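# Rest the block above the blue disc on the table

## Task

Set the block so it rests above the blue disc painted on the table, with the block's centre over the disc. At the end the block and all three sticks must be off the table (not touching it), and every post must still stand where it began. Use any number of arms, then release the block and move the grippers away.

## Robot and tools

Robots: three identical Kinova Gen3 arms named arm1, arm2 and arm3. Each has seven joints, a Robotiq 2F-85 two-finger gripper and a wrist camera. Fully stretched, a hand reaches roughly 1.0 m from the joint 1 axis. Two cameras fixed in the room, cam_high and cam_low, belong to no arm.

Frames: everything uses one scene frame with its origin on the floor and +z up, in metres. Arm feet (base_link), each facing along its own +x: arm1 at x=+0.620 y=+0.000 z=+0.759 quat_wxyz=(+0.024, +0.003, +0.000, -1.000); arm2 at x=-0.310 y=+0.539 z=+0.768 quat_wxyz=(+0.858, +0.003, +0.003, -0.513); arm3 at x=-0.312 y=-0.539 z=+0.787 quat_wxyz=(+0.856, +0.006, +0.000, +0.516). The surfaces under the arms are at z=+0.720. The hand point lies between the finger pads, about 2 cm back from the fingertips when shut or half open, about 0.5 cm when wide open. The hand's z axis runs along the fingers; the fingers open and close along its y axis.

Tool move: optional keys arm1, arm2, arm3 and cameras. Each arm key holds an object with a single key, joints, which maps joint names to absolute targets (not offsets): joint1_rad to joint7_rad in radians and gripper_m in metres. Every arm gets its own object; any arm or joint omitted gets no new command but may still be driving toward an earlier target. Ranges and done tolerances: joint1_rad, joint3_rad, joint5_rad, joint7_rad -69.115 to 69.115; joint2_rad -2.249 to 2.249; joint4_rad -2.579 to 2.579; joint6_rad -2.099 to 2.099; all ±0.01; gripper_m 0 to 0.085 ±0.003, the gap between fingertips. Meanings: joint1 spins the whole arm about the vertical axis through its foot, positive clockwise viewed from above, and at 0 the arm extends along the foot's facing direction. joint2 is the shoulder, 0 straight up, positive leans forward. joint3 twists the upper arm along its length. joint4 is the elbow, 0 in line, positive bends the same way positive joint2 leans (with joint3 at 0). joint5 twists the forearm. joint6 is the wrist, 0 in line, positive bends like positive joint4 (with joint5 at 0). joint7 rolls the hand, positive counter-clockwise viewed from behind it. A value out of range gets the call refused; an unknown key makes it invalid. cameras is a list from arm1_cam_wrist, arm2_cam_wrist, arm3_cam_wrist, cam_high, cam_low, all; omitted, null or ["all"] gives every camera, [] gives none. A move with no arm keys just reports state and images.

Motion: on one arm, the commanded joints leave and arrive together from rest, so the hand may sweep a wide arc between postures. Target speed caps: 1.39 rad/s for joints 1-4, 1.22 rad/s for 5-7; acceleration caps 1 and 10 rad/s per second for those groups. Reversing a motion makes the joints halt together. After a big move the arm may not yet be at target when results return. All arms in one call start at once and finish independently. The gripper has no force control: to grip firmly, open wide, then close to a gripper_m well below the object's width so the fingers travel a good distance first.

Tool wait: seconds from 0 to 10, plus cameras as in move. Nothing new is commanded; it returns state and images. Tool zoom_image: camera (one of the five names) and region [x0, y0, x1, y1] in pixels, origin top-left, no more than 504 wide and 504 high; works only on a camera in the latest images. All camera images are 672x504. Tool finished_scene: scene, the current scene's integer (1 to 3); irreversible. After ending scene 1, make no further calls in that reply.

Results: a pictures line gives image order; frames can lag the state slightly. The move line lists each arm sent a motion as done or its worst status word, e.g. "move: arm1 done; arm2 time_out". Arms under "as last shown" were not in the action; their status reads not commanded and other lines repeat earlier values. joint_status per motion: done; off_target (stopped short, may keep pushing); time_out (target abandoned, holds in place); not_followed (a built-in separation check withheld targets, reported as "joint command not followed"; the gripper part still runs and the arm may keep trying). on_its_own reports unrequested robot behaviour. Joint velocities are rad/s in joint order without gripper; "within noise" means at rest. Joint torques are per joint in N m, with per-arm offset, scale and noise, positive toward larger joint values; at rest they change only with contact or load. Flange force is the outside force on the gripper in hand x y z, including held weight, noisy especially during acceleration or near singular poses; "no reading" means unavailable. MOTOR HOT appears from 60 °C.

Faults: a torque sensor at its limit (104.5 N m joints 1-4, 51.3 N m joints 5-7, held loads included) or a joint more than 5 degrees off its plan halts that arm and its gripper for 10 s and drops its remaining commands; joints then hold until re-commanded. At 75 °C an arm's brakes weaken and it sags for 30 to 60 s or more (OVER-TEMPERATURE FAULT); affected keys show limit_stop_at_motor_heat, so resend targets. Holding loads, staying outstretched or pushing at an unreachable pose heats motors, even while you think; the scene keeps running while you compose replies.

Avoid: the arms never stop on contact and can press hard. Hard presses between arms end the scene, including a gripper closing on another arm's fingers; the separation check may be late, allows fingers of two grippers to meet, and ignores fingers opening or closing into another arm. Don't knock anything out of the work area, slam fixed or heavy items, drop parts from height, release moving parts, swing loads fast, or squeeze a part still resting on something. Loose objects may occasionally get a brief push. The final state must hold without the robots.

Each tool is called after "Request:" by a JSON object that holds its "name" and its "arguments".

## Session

Request:
{"name": "move", "arguments": {}}

Scene clock: 0.00 s.
Joint torques (N m): no reading
Flange force (N): no reading
Joint velocities: within noise
arm1.joint_positions: joint1_rad=-0.795 joint2_rad=-0.259 joint3_rad=-0.077 joint4_rad=+1.348 joint5_rad=-0.025 joint6_rad=+1.933 joint7_rad=+1.346 gripper_m=+0.085
arm1.joint_status: not commanded
arm1.hand: x=+0.4811 y=-0.1568 z=+1.2861 quat_wxyz=(-0.035, -0.937, -0.344, +0.047) (m; scene frame)
arm2.joint_positions: joint1_rad=-0.658 joint2_rad=-0.523 joint3_rad=-0.153 joint4_rad=+1.348 joint5_rad=-0.054 joint6_rad=+1.855 joint7_rad=+1.016 gripper_m=+0.085
arm2.joint_status: not commanded
arm2.hand: x=-0.1529 y=+0.5020 z=+1.3499 quat_wxyz=(-0.223, -0.379, -0.898, -0.020) (m; scene frame)
arm3.joint_positions: joint1_rad=+0.297 joint2_rad=-0.480 joint3_rad=-0.055 joint4_rad=+1.433 joint5_rad=+0.004 joint6_rad=+1.829 joint7_rad=+0.957 gripper_m=+0.085
arm3.joint_status: not commanded
arm3.hand: x=-0.1794 y=-0.4310 z=+1.3358 quat_wxyz=(-0.140, +0.110, -0.977, -0.113) (m; scene frame)
pictures: arm1_cam_wrist, arm2_cam_wrist, arm3_cam_wrist, cam_high, cam_low

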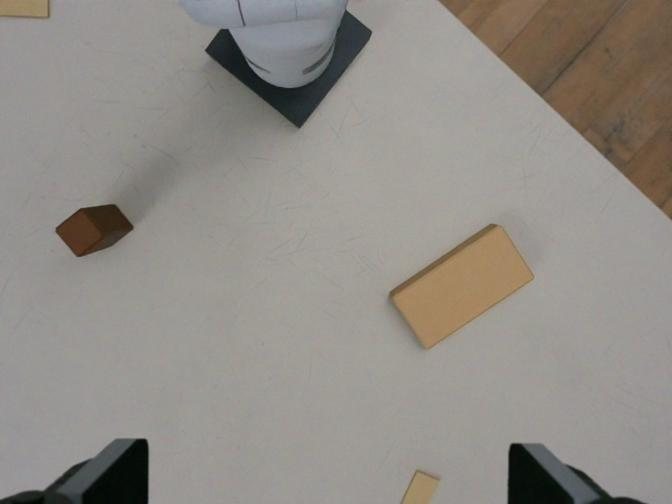

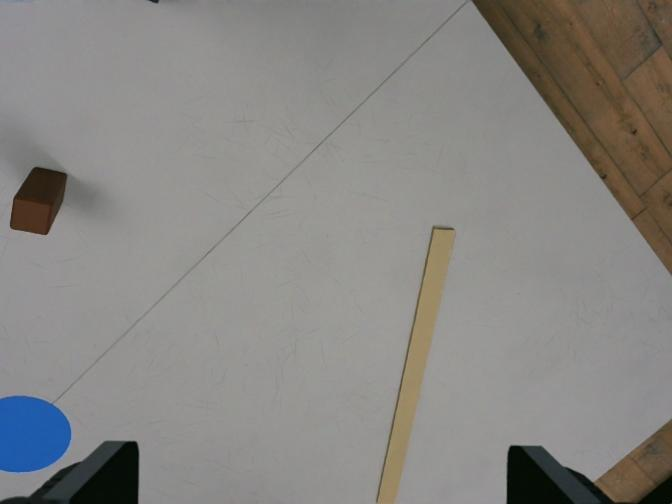

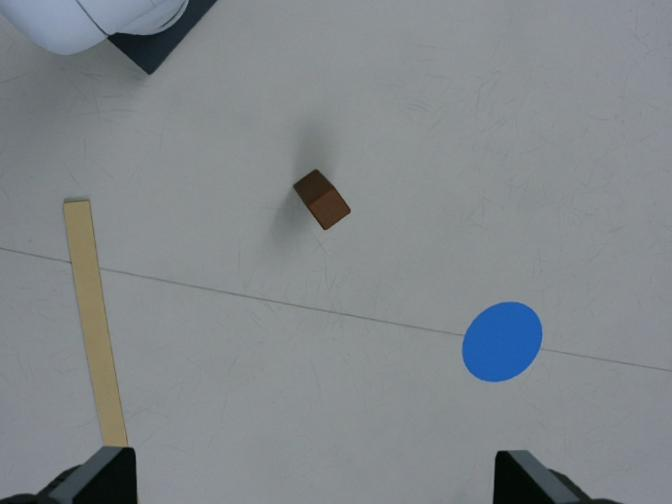

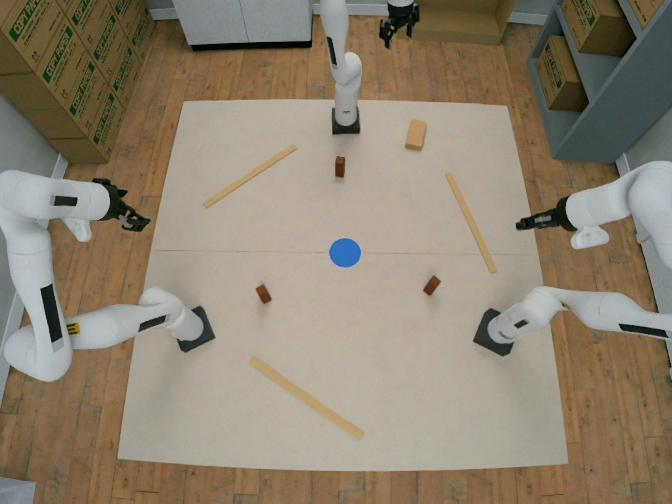

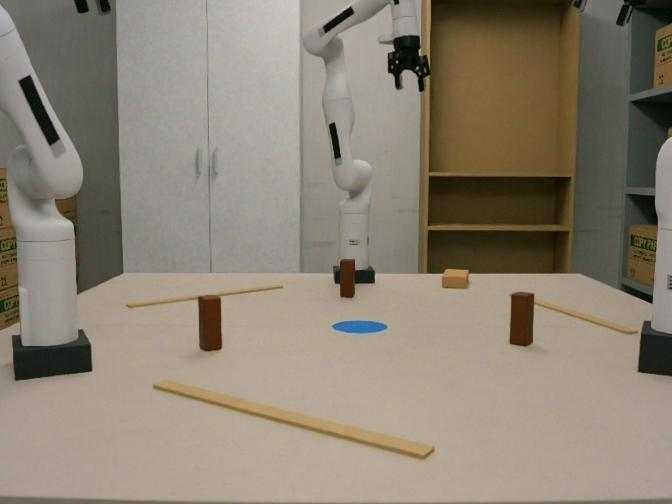

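Request:
{"name": "move", "arguments": {"arm1": {"joints":{"joint1_rad":0.037,"joint2_rad":0.1142,"joint3_rad":0,"joint4_rad":1.95,"joint5_rad":0,"joint6_rad":1.0774,"joint7_rad":1.63}}, "arm2": {"joints":{"joint1_rad":-0.0712,"joint2_rad":0.1189,"joint3_rad":0,"joint4_rad":1.9809,"joint5_rad":0,"joint6_rad":1.0418,"joint7_rad":1.565}}, "arm3": {"joints":{"joint1_rad":0.045,"joint2_rad":0.1515,"joint3_rad":0,"joint4_rad":2.0127,"joint5_rad":0,"joint6_rad":0.9774,"joint7_rad":1.665}}, "cameras": ["arm1_cam_wrist","arm2_cam_wrist","arm3_cam_wrist"]}}

Scene clock: 3.87 s.
Joint torques (N m): arm1=[-2.47 -8.47 -0.71 -8 -0.14 0.25 0.02] | arm2=[0.51 -9.7 -0.65 -8.75 0.05 -0.31 0.01] | arm3=[1.29 -10.58 -1.24 -6.16 -0.17 -0.32 -0.44]
Flange force (N): arm1=[4.8 -5.1 -0.6] | arm2=[3.8 0.4 -0.1] | arm3=[-4.1 -0.4 -4.2]
move: arm1 done; arm2 done; arm3 done
Joint velocities: within noise
arm1.joint_positions: joint1_rad=+0.037 joint2_rad=+0.114 joint3_rad=+0.000 joint4_rad=+1.950 joint5_rad=+0.000 joint6_rad=+1.077 joint7_rad=+1.630 gripper_m=+0.085
arm1.joint_status: all done
arm1.hand: x=+0.2936 y=+0.0212 z=+0.9995 quat_wxyz=(+0.000, -0.999, -0.036, -0.003) (m; scene frame)
arm2.joint_positions: joint1_rad=-0.071 joint2_rad=+0.119 joint3_rad=+0.000 joint4_rad=+1.981 joint5_rad=+0.000 joint6_rad=+1.042 joint7_rad=+1.565 gripper_m=+0.085
arm2.joint_status: all done
arm2.hand: x=-0.1589 y=+0.2519 z=+0.9981 quat_wxyz=(+0.003, -0.485, -0.875, -0.003) (m; scene frame)
arm3.joint_positions: joint1_rad=+0.045 joint2_rad=+0.152 joint3_rad=+0.000 joint4_rad=+2.013 joint5_rad=+0.000 joint6_rad=+0.977 joint7_rad=+1.665 gripper_m=+0.085
arm3.joint_status: all done
arm3.hand: x=-0.1251 y=-0.2744 z=+1.0020 quat_wxyz=(+0.000, +0.537, -0.843, -0.006) (m; scene frame)
pictures: arm1_cam_wrist, arm2_cam_wrist, arm3_cam_wrist

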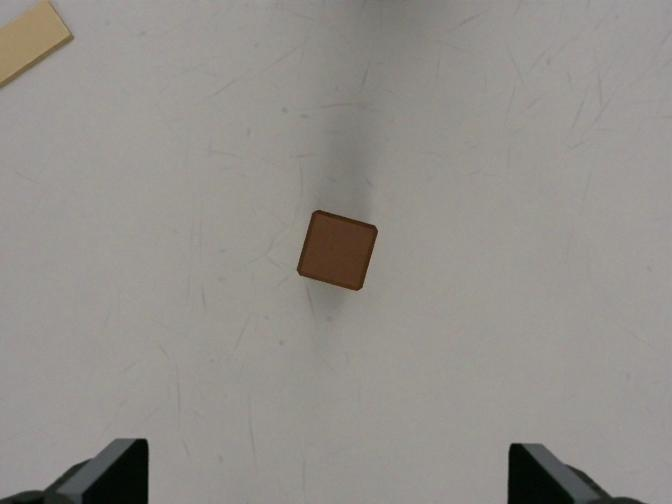

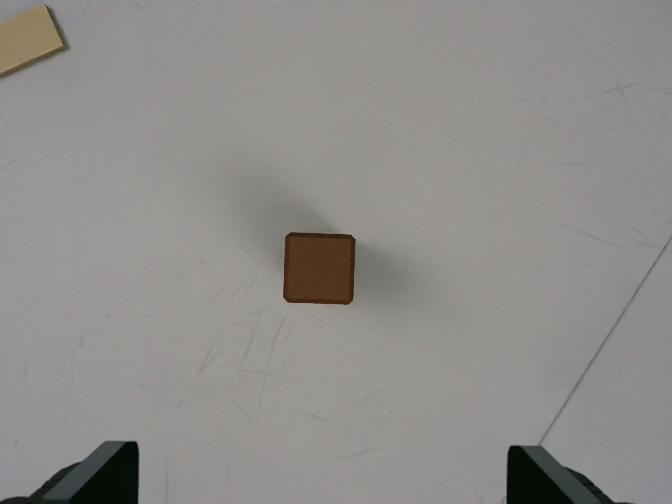

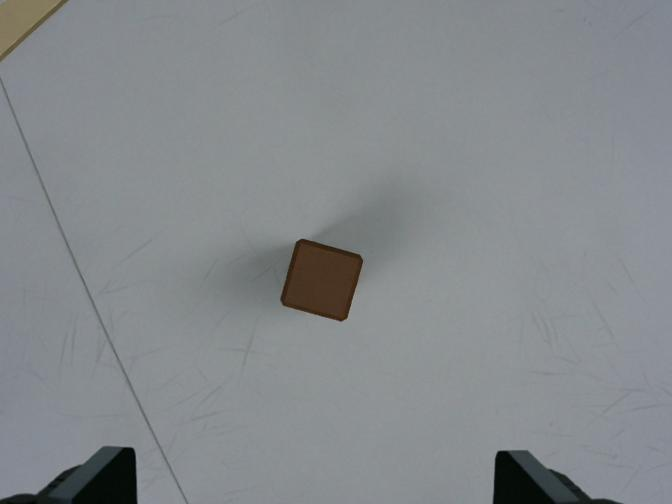

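Request:
{"name": "move", "arguments": {"arm1": {"joints":{"joint1_rad":0.9383,"joint2_rad":0.4452,"joint4_rad":1.4848,"joint6_rad":1.2116,"joint7_rad":1.555,"gripper_m":0.05}}, "arm2": {"joints":{"joint1_rad":0.8964,"joint2_rad":0.4025,"joint4_rad":1.5877,"joint6_rad":1.1514,"joint7_rad":1.3875,"gripper_m":0.05}}, "arm3": {"joints":{"joint1_rad":0.904,"joint2_rad":0.4068,"joint4_rad":1.6477,"joint6_rad":1.0871,"joint7_rad":1.69,"gripper_m":0.05}}, "cameras": ["arm1_cam_wrist","arm2_cam_wrist","arm3_cam_wrist","cam_high"]}}

Scene clock: 7.17 s.
Joint torques (N m): arm1=[-2.4 -15.38 -0.53 -8.48 -0.1 0.26 0.04] | arm2=[0.59 -15.97 -0.48 -9.25 0.06 -0.33 -0.01] | arm3=[1.25 -16.32 -1.16 -6.62 -0.12 -0.28 -0.42]
Flange force (N): arm1=[4.5 -4.6 0.0] | arm2=[3.8 0.2 0.3] | arm3=[-5.5 0.5 -3.7]
move: arm1 done; arm2 done; arm3 done
Joint velocities: within noise
arm1.joint_positions: joint1_rad=+0.938 joint2_rad=+0.445 joint3_rad=+0.000 joint4_rad=+1.485 joint5_rad=+0.000 joint6_rad=+1.212 joint7_rad=+1.555 gripper_m=+0.050
arm1.joint_status: all done
arm1.hand: x=+0.3385 y=+0.3852 z=+0.9999 quat_wxyz=(+0.001, -0.899, +0.437, -0.002) (m; scene frame)
arm2.joint_positions: joint1_rad=+0.896 joint2_rad=+0.402 joint3_rad=+0.000 joint4_rad=+1.588 joint5_rad=+0.000 joint6_rad=+1.151 joint7_rad=+1.387 gripper_m=+0.050
arm2.joint_status: all done
arm2.hand: x=-0.5099 y=+0.1306 z=+0.9975 quat_wxyz=(+0.004, -0.881, -0.473, -0.001) (m; scene frame)
arm3.joint_positions: joint1_rad=+0.904 joint2_rad=+0.407 joint3_rad=+0.000 joint4_rad=+1.648 joint5_rad=+0.000 joint6_rad=+1.087 joint7_rad=+1.690 gripper_m=+0.050
arm3.joint_status: all done
arm3.hand: x=+0.1314 y=-0.4855 z=+0.9981 quat_wxyz=(+0.002, +0.150, -0.989, -0.006) (m; scene frame)
pictures: arm1_cam_wrist, arm2_cam_wrist, arm3_cam_wrist, cam_high

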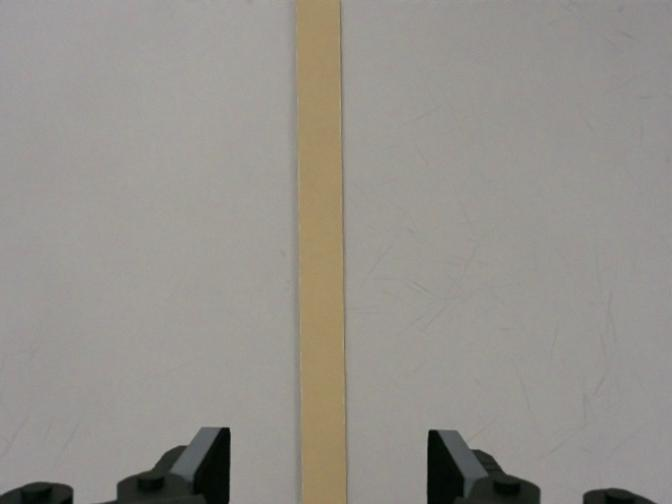

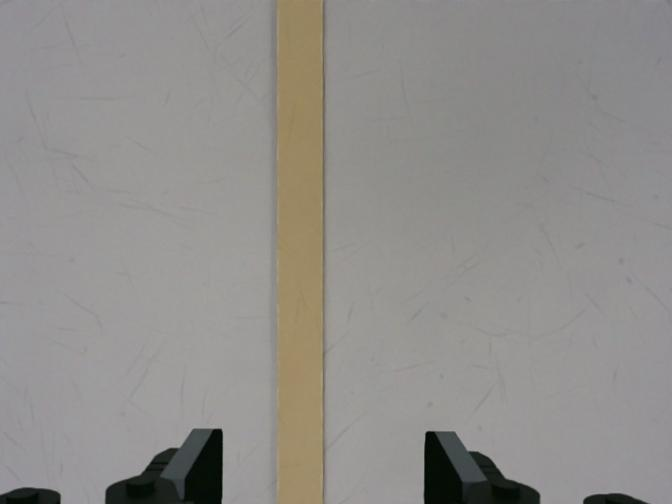

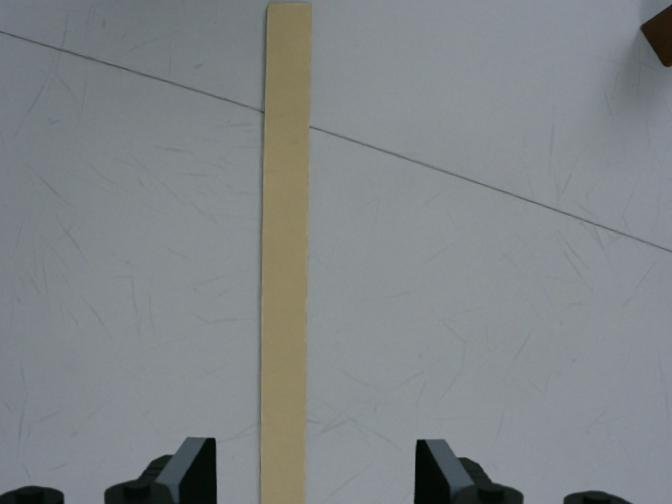

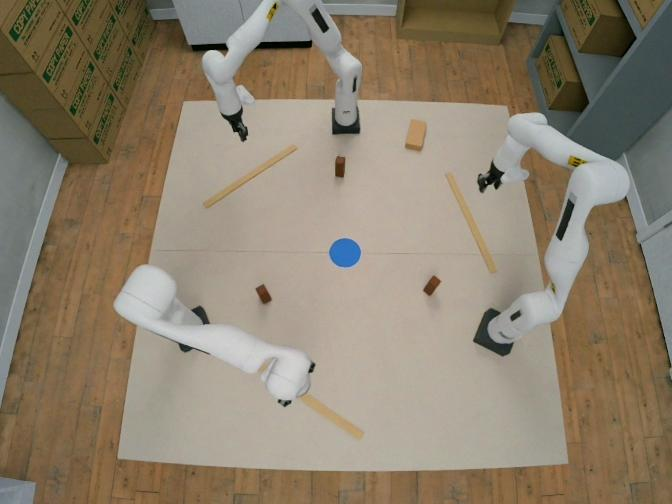

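Request:
{"name": "move", "arguments": {"arm1": {"joints":{"joint1_rad":0.9463,"joint2_rad":0.7244,"joint4_rad":1.7449,"joint6_rad":0.6723,"joint7_rad":1.5738}}, "arm2": {"joints":{"joint1_rad":0.9229,"joint2_rad":0.6970,"joint4_rad":1.8531,"joint6_rad":0.5915,"joint7_rad":1.4142}}, "arm3": {"joints":{"joint1_rad":0.951,"joint2_rad":0.7513,"joint4_rad":1.8246,"joint6_rad":0.5657,"joint7_rad":1.7263}}, "cameras": ["arm1_cam_wrist","arm2_cam_wrist","arm3_cam_wrist","cam_high","cam_low"]}}

Scene clock: 10.07 s.
Joint torques (N m): arm1=[-2.41 -17.18 -0.39 -5.53 -0.14 0.23 0.03] | arm2=[0.58 -17.8 -0.35 -6.14 0.06 -0.31 0] | arm3=[1.25 -18.97 -1.06 -3.4 -0.13 -0.26 -0.4]
Flange force (N): arm1=[3.1 -5.1 -2.3] | arm2=[4.0 0.9 -1.3] | arm3=[-6.1 1.6 -1.3]
move: arm1 done; arm2 done; arm3 done
Joint velocities: within noise
arm1.joint_positions: joint1_rad=+0.946 joint2_rad=+0.724 joint3_rad=+0.000 joint4_rad=+1.745 joint5_rad=+0.000 joint6_rad=+0.672 joint7_rad=+1.574 gripper_m=+0.050
arm1.joint_status: all done
arm1.hand: x=+0.3432 y=+0.3867 z=+0.7998 quat_wxyz=(+0.001, -0.902, +0.432, -0.002) (m; scene frame)
arm2.joint_positions: joint1_rad=+0.923 joint2_rad=+0.697 joint3_rad=+0.000 joint4_rad=+1.853 joint5_rad=+0.000 joint6_rad=+0.591 joint7_rad=+1.414 gripper_m=+0.050
arm2.joint_status: all done
arm2.hand: x=-0.5182 y=+0.1437 z=+0.8002 quat_wxyz=(+0.004, -0.881, -0.473, -0.001) (m; scene frame)
arm3.joint_positions: joint1_rad=+0.951 joint2_rad=+0.751 joint3_rad=+0.000 joint4_rad=+1.825 joint5_rad=+0.000 joint6_rad=+0.566 joint7_rad=+1.726 gripper_m=+0.050
arm3.joint_status: all done
arm3.hand: x=+0.1432 y=-0.5027 z=+0.7997 quat_wxyz=(+0.002, +0.144, -0.989, -0.006) (m; scene frame)
pictures: arm1_cam_wrist, arm2_cam_wrist, arm3_cam_wrist, cam_high, cam_low

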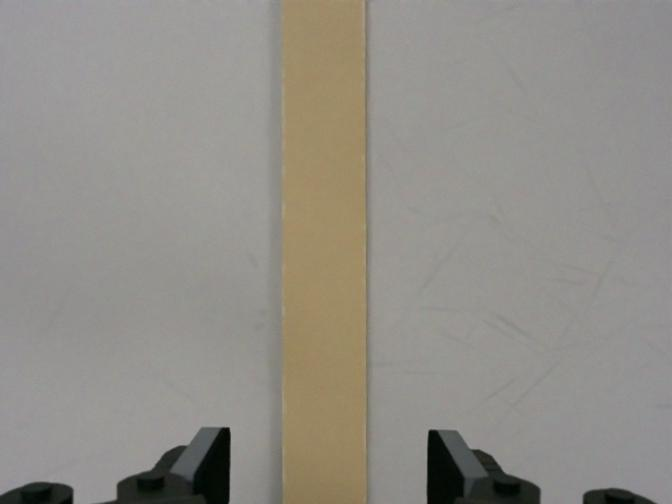

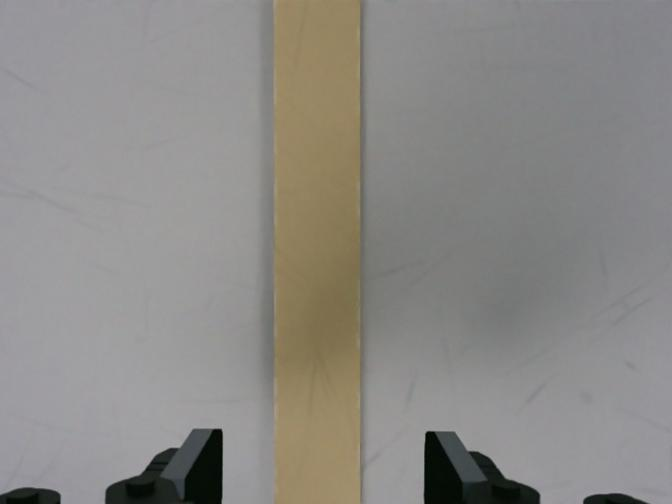

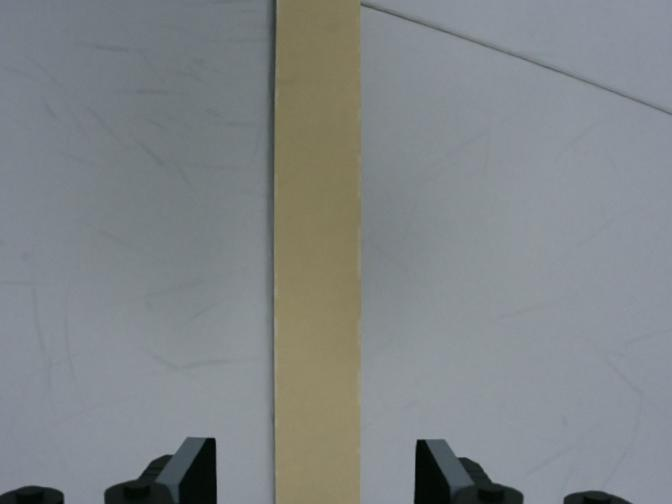

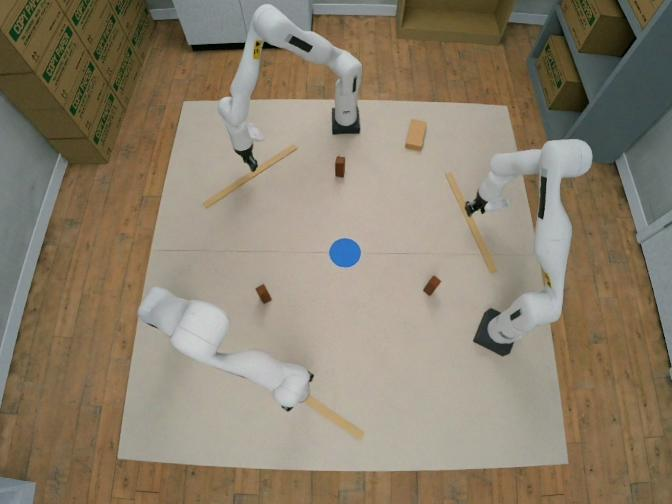

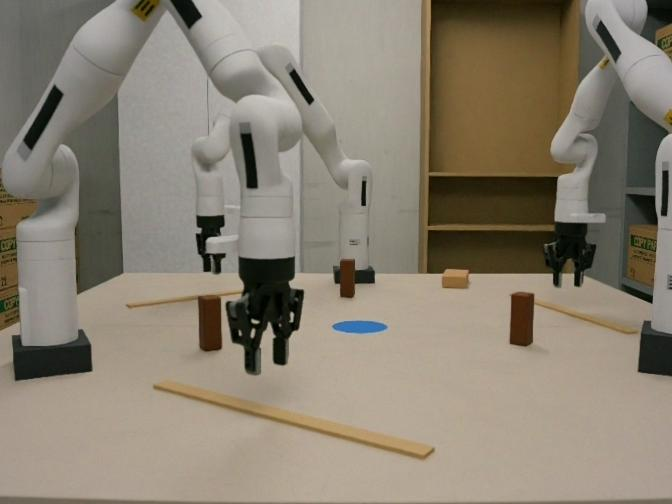

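Request:
{"name": "move", "arguments": {"arm1": {"joints":{"joint2_rad":0.8376,"joint4_rad":1.7628,"joint6_rad":0.5412,"gripper_m":0.045}}, "arm2": {"joints":{"joint2_rad":0.8197,"joint4_rad":1.8681,"joint6_rad":0.4538,"gripper_m":0.045}}, "arm3": {"joints":{"joint2_rad":0.8742,"joint4_rad":1.8307,"joint6_rad":0.4367,"gripper_m":0.045}}, "cameras": ["arm1_cam_wrist","arm2_cam_wrist","arm3_cam_wrist"]}}

Scene clock: 12.60 s.
Joint torques (N m): arm1=[-2.46 -17.92 -0.4 -4.56 -0.17 0.27 0] | arm2=[0.61 -18.54 -0.28 -5.08 0.06 -0.32 -0.01] | arm3=[1.25 -19.65 -0.96 -2.37 -0.15 -0.28 -0.42]
Flange force (N): arm1=[2.6 -5.4 -2.4] | arm2=[3.8 1.1 -1.8] | arm3=[-6.2 1.7 -0.6]
move: arm1 done; arm2 done; arm3 done
Joint velocities: within noise
arm1.joint_positions: joint1_rad=+0.946 joint2_rad=+0.838 joint3_rad=+0.000 joint4_rad=+1.763 joint5_rad=+0.000 joint6_rad=+0.541 joint7_rad=+1.574 gripper_m=+0.045
arm1.joint_status: all done
arm1.hand: x=+0.3435 y=+0.3867 z=+0.7428 quat_wxyz=(+0.001, -0.902, +0.432, -0.002) (m; scene frame)
arm2.joint_positions: joint1_rad=+0.923 joint2_rad=+0.820 joint3_rad=+0.000 joint4_rad=+1.868 joint5_rad=+0.000 joint6_rad=+0.454 joint7_rad=+1.414 gripper_m=+0.045
arm2.joint_status: all done
arm2.hand: x=-0.5182 y=+0.1443 z=+0.7431 quat_wxyz=(+0.004, -0.881, -0.473, -0.001) (m; scene frame)
arm3.joint_positions: joint1_rad=+0.951 joint2_rad=+0.874 joint3_rad=+0.000 joint4_rad=+1.831 joint5_rad=+0.000 joint6_rad=+0.437 joint7_rad=+1.726 gripper_m=+0.045
arm3.joint_status: all done
arm3.hand: x=+0.1428 y=-0.5021 z=+0.7427 quat_wxyz=(+0.002, +0.144, -0.989, -0.006) (m; scene frame)
pictures: arm1_cam_wrist, arm2_cam_wrist, arm3_cam_wrist

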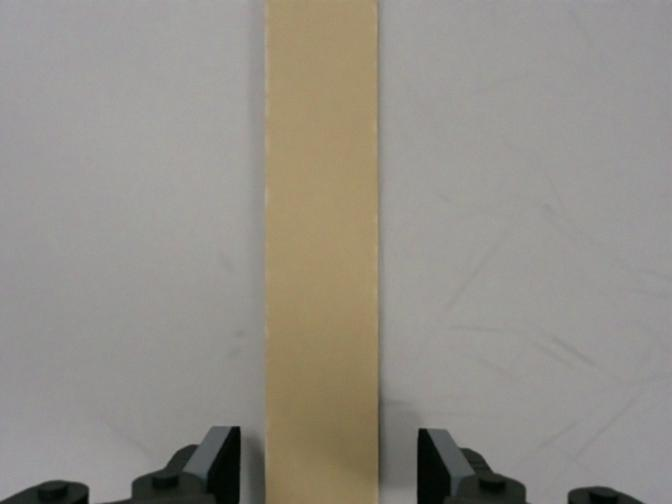

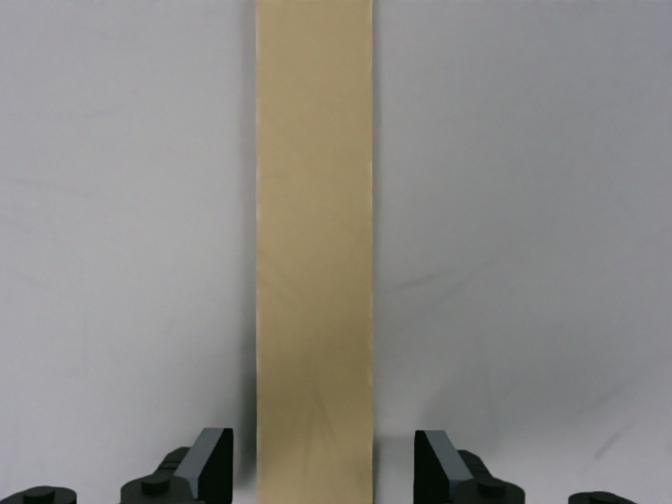

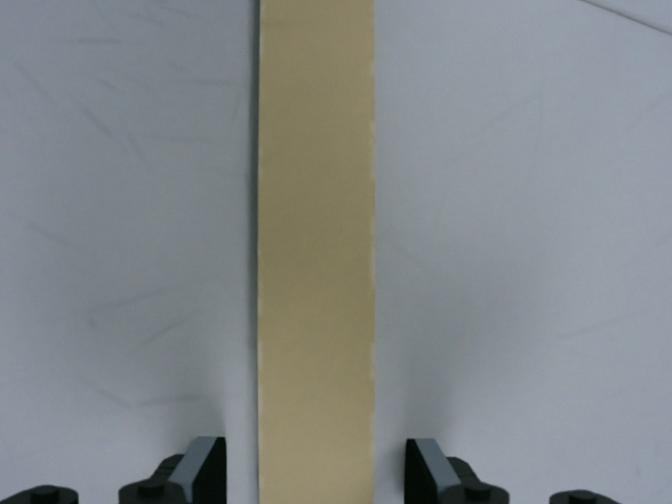

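Request:
{"name": "move", "arguments": {"arm1": {"joints":{"gripper_m":0.015}}, "arm2": {"joints":{"gripper_m":0.015}}, "arm3": {"joints":{"gripper_m":0.015}}, "cameras": []}}

Scene clock: 13.43 s.
Joint torques (N m): arm1=[-2.45 -11.44 -0.54 -3.73 -0.22 -0.73 -0.03] | arm2=[0.78 -12.22 -0.22 -4.12 0.06 -0.88 -0.09] | arm3=[1.14 -13.75 -1.16 -1.76 -0.23 -0.99 -0.49]
Flange force (N): arm1=[5.3 -5.3 -18.0] | arm2=[6.0 1.1 -17.2] | arm3=[-4.0 1.7 -15.2]
move: arm1 off_target; arm2 off_target; arm3 off_target
Joint velocities: within noise
arm1.joint_positions: joint1_rad=+0.946 joint2_rad=+0.838 joint3_rad=+0.000 joint4_rad=+1.763 joint5_rad=+0.000 joint6_rad=+0.541 joint7_rad=+1.574 gripper_m=+0.025
arm1.joint_status: gripper_m off_target (ended at +0.025, target +0.015)
arm1.hand: x=+0.3435 y=+0.3867 z=+0.7428 quat_wxyz=(+0.001, -0.902, +0.432, -0.002) (m; scene frame)
arm2.joint_positions: joint1_rad=+0.923 joint2_rad=+0.820 joint3_rad=+0.000 joint4_rad=+1.868 joint5_rad=+0.000 joint6_rad=+0.454 joint7_rad=+1.414 gripper_m=+0.026
arm2.joint_status: gripper_m off_target (ended at +0.026, target +0.015)
arm2.hand: x=-0.5182 y=+0.1443 z=+0.7431 quat_wxyz=(+0.004, -0.881, -0.473, -0.001) (m; scene frame)
arm3.joint_positions: joint1_rad=+0.951 joint2_rad=+0.874 joint3_rad=+0.000 joint4_rad=+1.831 joint5_rad=+0.000 joint6_rad=+0.437 joint7_rad=+1.726 gripper_m=+0.026
arm3.joint_status: gripper_m off_target (ended at +0.026, target +0.015)
arm3.hand: x=+0.1428 y=-0.5021 z=+0.7427 quat_wxyz=(+0.002, +0.144, -0.989, -0.006) (m; scene frame)
pictures: none
No camera images: "cameras" was empty.

Request:
{"name": "move", "arguments": {"arm1": {"joints":{"joint2_rad":0.7968,"joint4_rad":1.7593,"joint6_rad":0.5855}}, "arm2": {"joints":{"joint2_rad":0.7756,"joint4_rad":1.8657,"joint6_rad":0.5003}}, "arm3": {"joints":{"joint2_rad":0.8301,"joint4_rad":1.8314,"joint6_rad":0.4801}}, "cameras": ["cam_low"]}}

Request:
{"name": "move", "arguments": {"arm1": {"joints":{"joint2_rad":0.4930,"joint4_rad":1.5805,"joint6_rad":1.0681}}, "arm2": {"joints":{"joint2_rad":0.4423,"joint4_rad":1.6947,"joint6_rad":1.0046}}, "arm3": {"joints":{"joint2_rad":0.4886,"joint4_rad":1.6892,"joint6_rad":0.9638}}, "cameras": ["cam_high","cam_low"]}}

Scene clock: 14.73 s.
Joint torques (N m): arm1=[-2.42 -17.97 -0.4 -5.05 -0.13 0.28 0.05] | arm2=[0.61 -18.64 -0.29 -5.48 0.08 -0.31 -0.02] | arm3=[1.22 -19.74 -1 -2.84 -0.14 -0.28 -0.43]
Flange force (N): arm1=[3.0 -5.1 -1.6] | arm2=[3.6 1.1 -0.8] | arm3=[-6.1 1.6 -0.1]
move: arm1 done; arm2 done; arm3 done
Joint velocities: within noise
arm1.joint_positions: joint1_rad=+0.946 joint2_rad=+0.797 joint3_rad=+0.000 joint4_rad=+1.759 joint5_rad=+0.000 joint6_rad=+0.585 joint7_rad=+1.574 gripper_m=+0.025
arm1.joint_status: all done
arm1.hand: x=+0.3434 y=+0.3867 z=+0.7628 quat_wxyz=(+0.001, -0.902, +0.432, -0.002) (m; scene frame)
arm2.joint_positions: joint1_rad=+0.923 joint2_rad=+0.776 joint3_rad=+0.000 joint4_rad=+1.866 joint5_rad=+0.000 joint6_rad=+0.500 joint7_rad=+1.414 gripper_m=+0.026
arm2.joint_status: all done
arm2.hand: x=-0.5182 y=+0.1441 z=+0.7631 quat_wxyz=(+0.004, -0.881, -0.473, -0.001) (m; scene frame)
arm3.joint_positions: joint1_rad=+0.951 joint2_rad=+0.830 joint3_rad=+0.000 joint4_rad=+1.831 joint5_rad=+0.000 joint6_rad=+0.480 joint7_rad=+1.726 gripper_m=+0.026
arm3.joint_status: all done
arm3.hand: x=+0.1429 y=-0.5023 z=+0.7627 quat_wxyz=(+0.002, +0.144, -0.989, -0.006) (m; scene frame)
pictures: cam_low

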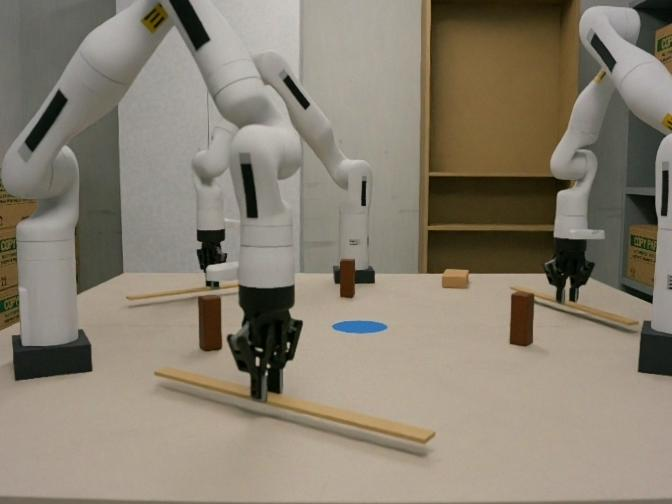

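Scene clock: 16.20 s.
Joint torques (N m): arm1=[-2.43 -16.06 -0.51 -8.09 -0.11 0.27 0.04] | arm2=[0.6 -16.32 -0.42 -8.79 0.07 -0.33 -0.01] | arm3=[1.24 -17.53 -1.08 -6.17 -0.12 -0.26 -0.42]
Flange force (N): arm1=[4.2 -4.7 0.1] | arm2=[3.8 0.5 0.5] | arm3=[-5.8 0.5 -2.5]
move: arm1 done; arm2 done; arm3 done
Joint velocities: within noise
arm1.joint_positions: joint1_rad=+0.946 joint2_rad=+0.493 joint3_rad=+0.000 joint4_rad=+1.580 joint5_rad=+0.000 joint6_rad=+1.068 joint7_rad=+1.574 gripper_m=+0.025
arm1.joint_status: all done
arm1.hand: x=+0.3424 y=+0.3867 z=+0.9499 quat_wxyz=(+0.001, -0.902, +0.432, -0.002) (m; scene frame)
arm2.joint_positions: joint1_rad=+0.923 joint2_rad=+0.442 joint3_rad=+0.000 joint4_rad=+1.695 joint5_rad=+0.000 joint6_rad=+1.005 joint7_rad=+1.414 gripper_m=+0.026
arm2.joint_status: all done
arm2.hand: x=-0.5180 y=+0.1424 z=+0.9502 quat_wxyz=(+0.004, -0.881, -0.473, -0.001) (m; scene frame)
arm3.joint_positions: joint1_rad=+0.951 joint2_rad=+0.489 joint3_rad=+0.000 joint4_rad=+1.689 joint5_rad=+0.000 joint6_rad=+0.964 joint7_rad=+1.726 gripper_m=+0.026
arm3.joint_status: all done
arm3.hand: x=+0.1441 y=-0.5044 z=+0.9498 quat_wxyz=(+0.002, +0.144, -0.989, -0.006) (m; scene frame)
pictures: cam_high, cam_low

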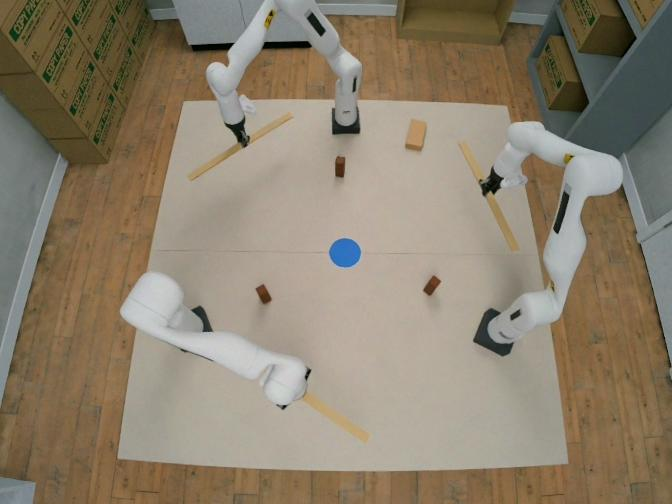

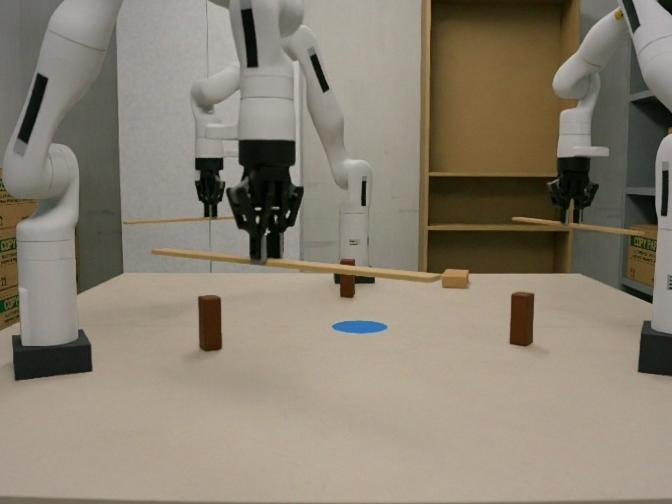

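Request:
{"name": "move", "arguments": {"arm3": {"joints":{"joint1_rad":0.0024,"joint2_rad":0.2615,"joint4_rad":2.1943,"joint6_rad":0.4228,"joint7_rad":1.728}}, "cameras": ["cam_high"]}}

Request:
{"name": "move", "arguments": {"arm2": {"joints":{"joint1_rad":-0.0909,"joint2_rad":0.1941,"joint4_rad":2.1742,"joint6_rad":0.4983,"joint7_rad":1.6568}}, "cameras": ["cam_high","cam_low"]}}

Scene clock: 19.10 s.
Joint torques (N m): arm1=[-2.36 -16.05 -0.54 -8.08 -0.13 0.29 0.03] | arm2=[0.59 -16.35 -0.48 -8.8 0.05 -0.32 0.01] | arm3=[1.26 -12 -1.2 -5.38 -0.14 -1.16 -0.41]
Flange force (N): arm1=[4.2 -4.6 0.1] | arm2=[3.8 0.5 0.5] | arm3=[-5.6 3.7 -1.9]
move: arm3 done
Joint velocities: within noise
arm1, arm2: as last shown
arm3.joint_positions: joint1_rad=+0.002 joint2_rad=+0.262 joint3_rad=+0.000 joint4_rad=+2.194 joint5_rad=+0.000 joint6_rad=+0.423 joint7_rad=+1.728 gripper_m=+0.026
arm3.joint_status: all done
arm3.hand: x=-0.1068 y=-0.2089 z=+0.9364 quat_wxyz=(-0.118, +0.575, -0.807, -0.065) (m; scene frame)
pictures: cam_high

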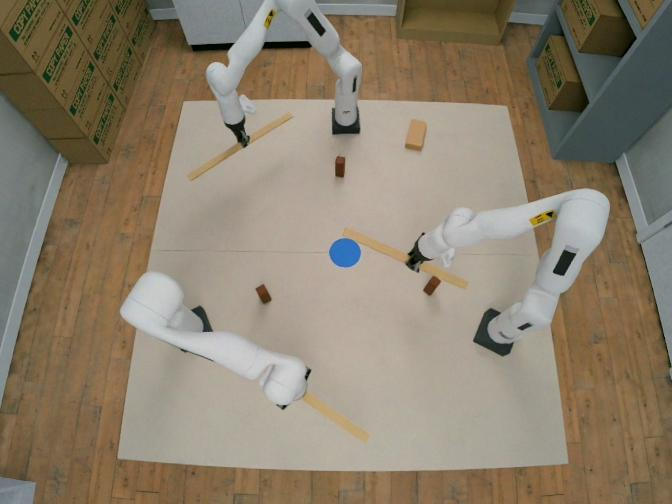

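Scene clock: 21.40 s.
Joint torques (N m): arm1=[-2.4 -16.04 -0.48 -8.09 -0.11 0.26 0.01] | arm2=[0.53 -10.82 -0.61 -8.34 0.07 -1.15 -0.02] | arm3=[1.28 -12.04 -1.16 -5.35 -0.13 -1.15 -0.42]
Flange force (N): arm1=[4.2 -4.7 0.0] | arm2=[3.5 2.3 -1.2] | arm3=[-5.7 3.7 -1.7]
move: arm2 done
Joint velocities: within noise
arm1, arm3: as last shown
arm2.joint_positions: joint1_rad=-0.091 joint2_rad=+0.194 joint3_rad=+0.000 joint4_rad=+2.174 joint5_rad=+0.000 joint6_rad=+0.498 joint7_rad=+1.657 gripper_m=+0.026
arm2.joint_status: all done
arm2.hand: x=-0.1181 y=+0.2021 z=+0.9381 quat_wxyz=(-0.115, -0.431, -0.892, +0.066) (m; scene frame)
pictures: cam_high, cam_low

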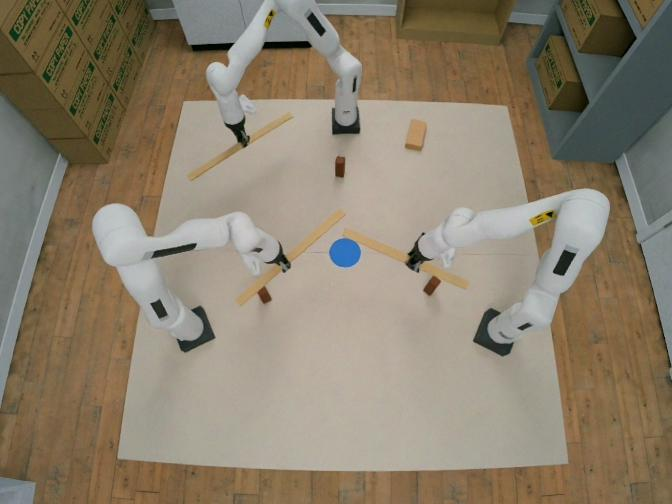

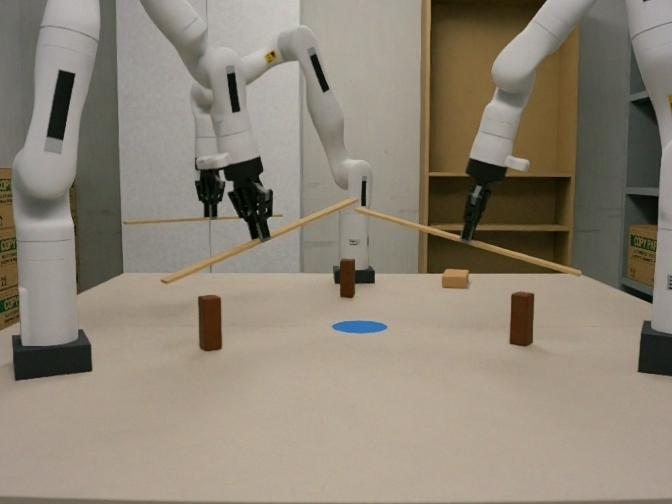

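Request:
{"name": "move", "arguments": {"arm1": {"joints":{"joint1_rad":-0.0101,"joint2_rad":0.1907,"joint4_rad":2.1165,"joint6_rad":0.5634,"joint7_rad":1.6685}}, "cameras": ["cam_high","cam_low"]}}

Scene clock: 23.97 s.
Joint torques (N m): arm1=[-2.42 -9.79 -0.68 -7.69 -0.14 -0.6 0.01] | arm2=[0.48 -10.86 -0.58 -8.3 0.06 -1.14 0.01] | arm3=[1.27 -12.03 -1.2 -5.36 -0.11 -1.14 -0.41]
Flange force (N): arm1=[4.3 -6.5 -2.2] | arm2=[3.3 2.3 -1.1] | arm3=[-5.6 3.7 -1.7]
move: arm1 done
Joint velocities: within noise
arm1.joint_positions: joint1_rad=-0.010 joint2_rad=+0.191 joint3_rad=+0.000 joint4_rad=+2.116 joint5_rad=+0.000 joint6_rad=+0.563 joint7_rad=+1.669 gripper_m=+0.025
arm1.joint_status: all done
arm1.hand: x=+0.2223 y=+0.0017 z=+0.9433 quat_wxyz=(+0.002, -0.988, -0.078, +0.132) (m; scene frame)
arm2, arm3: as last shown
pictures: cam_high, cam_low

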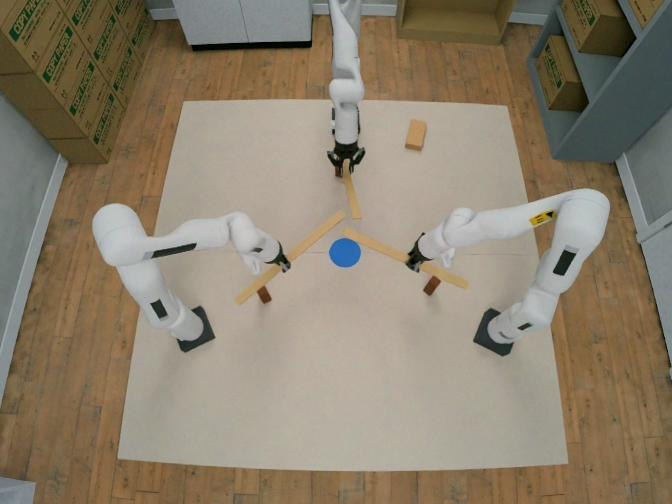

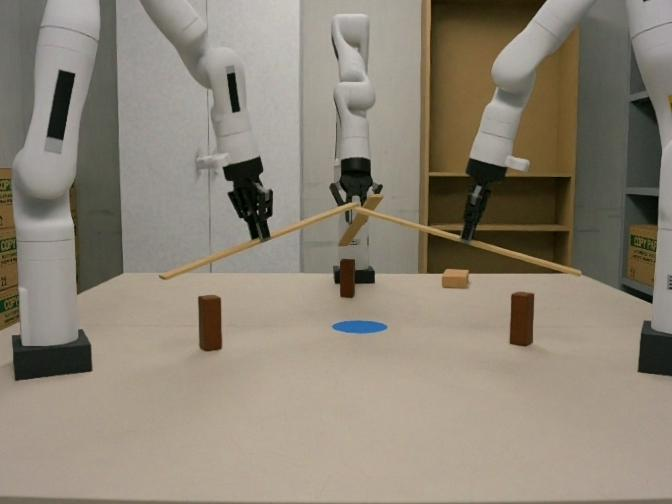

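Request:
{"name": "move", "arguments": {"arm1": {"joints":{"joint2_rad":0.2958,"joint4_rad":2.1968,"joint6_rad":0.3780}}, "cameras": ["cam_low"]}}

Request:
{"name": "move", "arguments": {"arm2": {"joints":{"joint1_rad":-0.1051,"joint2_rad":0.4090,"joint4_rad":1.9580,"joint6_rad":0.4996,"joint7_rad":1.6426}}, "cameras": ["cam_low","cam_high"]}}

Scene clock: 25.30 s.
Joint torques (N m): arm1=[-2.51 -10.43 -0.64 -6.41 -0.17 -0.64 0.03] | arm2=[0.47 -10.85 -0.59 -8.31 0.08 -1.15 0.01] | arm3=[1.3 -12.04 -1.23 -5.37 -0.14 -1.15 -0.43]
Flange force (N): arm1=[3.9 -8.5 -3.5] | arm2=[3.3 2.2 -1.1] | arm3=[-5.6 3.8 -1.7]
move: arm1 done
Joint velocities: within noise
arm1.joint_positions: joint1_rad=-0.010 joint2_rad=+0.296 joint3_rad=+0.000 joint4_rad=+2.197 joint5_rad=+0.000 joint6_rad=+0.378 joint7_rad=+1.669 gripper_m=+0.025
arm1.joint_status: all done
arm1.hand: x=+0.2225 y=+0.0017 z=+0.8934 quat_wxyz=(+0.002, -0.988, -0.078, +0.132) (m; scene frame)
arm2, arm3: as last shown
pictures: cam_low

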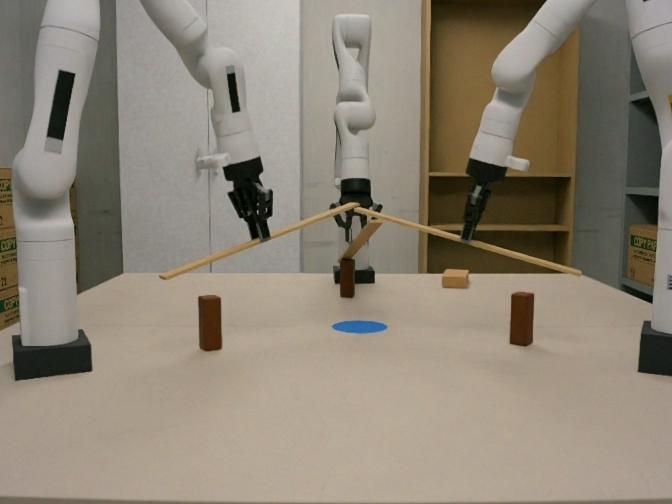

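Scene clock: 26.53 s.
Joint torques (N m): arm1=[-2.16 -10.86 -0.29 -6.73 -0.16 -0.79 -0.1] | arm2=[0.61 -14.87 -0.38 -8.27 0.08 -1.12 -0.05] | arm3=[1.26 -12.08 -1.2 -5.36 -0.11 -1.16 -0.42]
Flange force (N): arm1=[4.1 -8.0 -2.6] | arm2=[3.5 2.8 -1.7] | arm3=[-5.7 3.6 -1.7]
move: arm2 done
Joint velocities: within noise
arm1, arm3: as last shown
arm2.joint_positions: joint1_rad=-0.105 joint2_rad=+0.409 joint3_rad=+0.000 joint4_rad=+1.958 joint5_rad=+0.000 joint6_rad=+0.500 joint7_rad=+1.643 gripper_m=+0.026
arm2.joint_status: all done
arm2.hand: x=-0.0647 y=+0.1336 z=+0.9109 quat_wxyz=(-0.116, -0.432, -0.892, +0.065) (m; scene frame)
pictures: cam_high, cam_low

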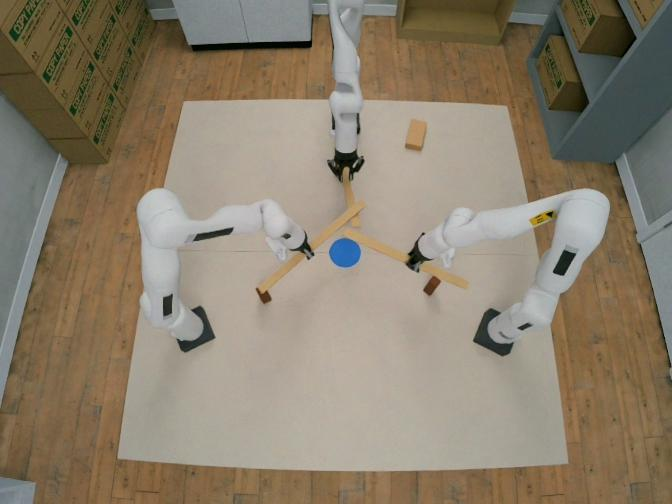

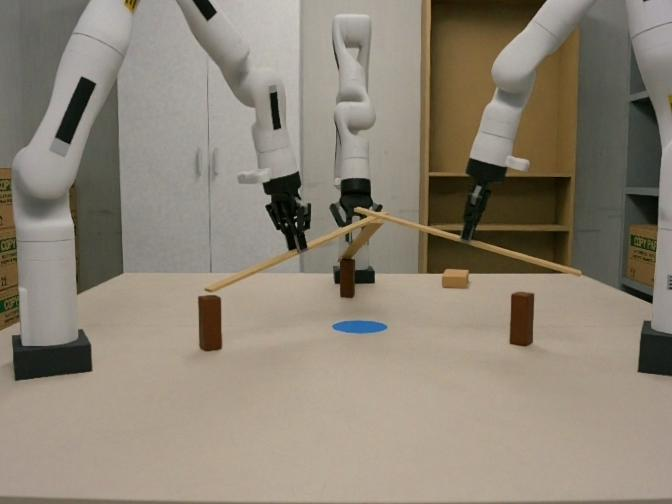

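Request:
{"name": "zoom_image", "arguments": {"camera": "cam_high", "region": [240, 150, 480, 310]}}

Request:
{"name": "zoom_image", "arguments": {"camera": "cam_low", "region": [200, 150, 600, 310]}}

Scaled by 2.100 from the camera's 672x504 image, which has a finer 960x720 frame.

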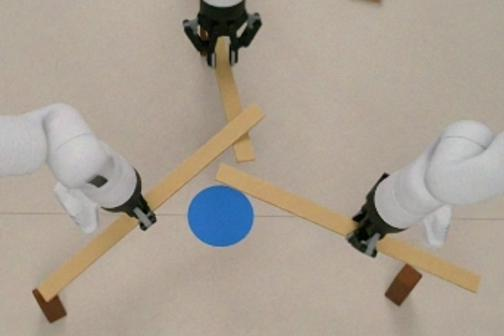

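Scaled by 1.260 from the camera's 672x504 image, which has a finer 960x720 frame.

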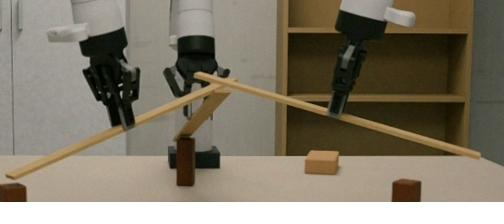

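Request:
{"name": "move", "arguments": {"arm3": {"joints":{"joint1_rad":-0.0241,"joint2_rad":0.4666,"joint4_rad":1.9683,"joint6_rad":0.4437,"joint7_rad":1.7015}}, "cameras": ["cam_low","cam_high"]}}

Request:
{"name": "zoom_image", "arguments": {"camera": "cam_high", "region": [240, 150, 480, 310]}}

Request:
{"name": "zoom_image", "arguments": {"camera": "cam_low", "region": [200, 150, 600, 310]}}

Scene clock: 28.33 s.
Joint torques (N m): arm1=[-2.13 -10.95 -0.34 -6.64 -0.19 -0.77 -0.06] | arm2=[0.66 -14.9 -0.37 -8.29 0.06 -1.14 -0.06] | arm3=[1.22 -16.25 -1.12 -5.47 -0.14 -1.18 -0.42]
Flange force (N): arm1=[3.7 -7.7 -2.3] | arm2=[3.5 2.9 -1.6] | arm3=[-6.2 3.5 -0.7]
move: arm3 done
Joint velocities: within noise
arm1, arm2: as last shown
arm3.joint_positions: joint1_rad=-0.024 joint2_rad=+0.467 joint3_rad=+0.000 joint4_rad=+1.968 joint5_rad=+0.000 joint6_rad=+0.444 joint7_rad=+1.702 gripper_m=+0.026
arm3.joint_status: all done
arm3.hand: x=-0.0777 y=-0.1267 z=+0.9106 quat_wxyz=(-0.116, +0.575, -0.807, -0.068) (m; scene frame)
pictures: cam_high, cam_low

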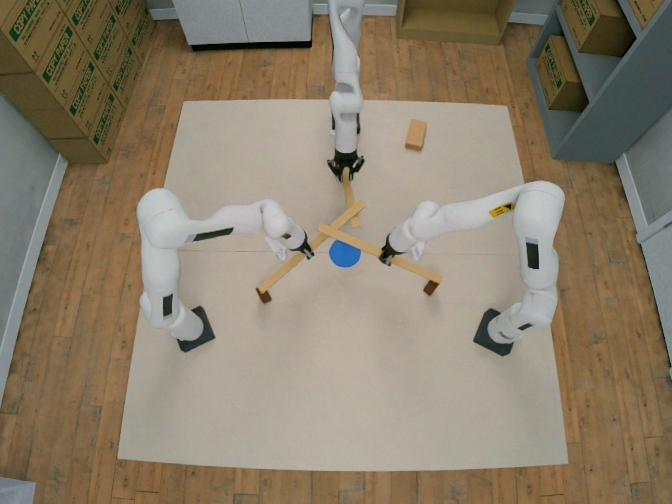

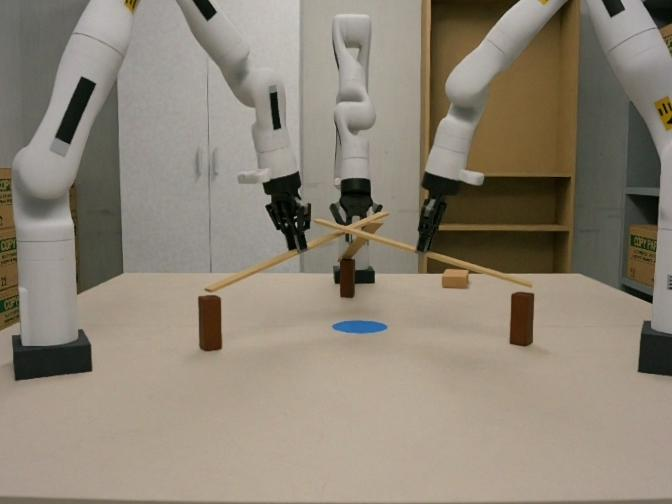

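Scaled by 2.100 from the camera's 672x504 image, which has a finer 960x720 frame.

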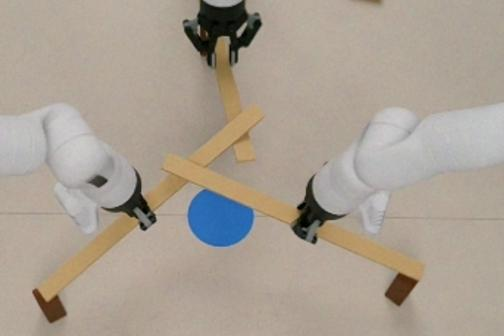

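Scaled by 1.260 from the camera's 672x504 image, which has a finer 960x720 frame.

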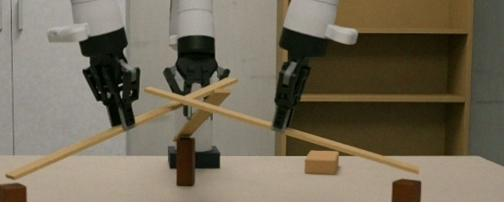

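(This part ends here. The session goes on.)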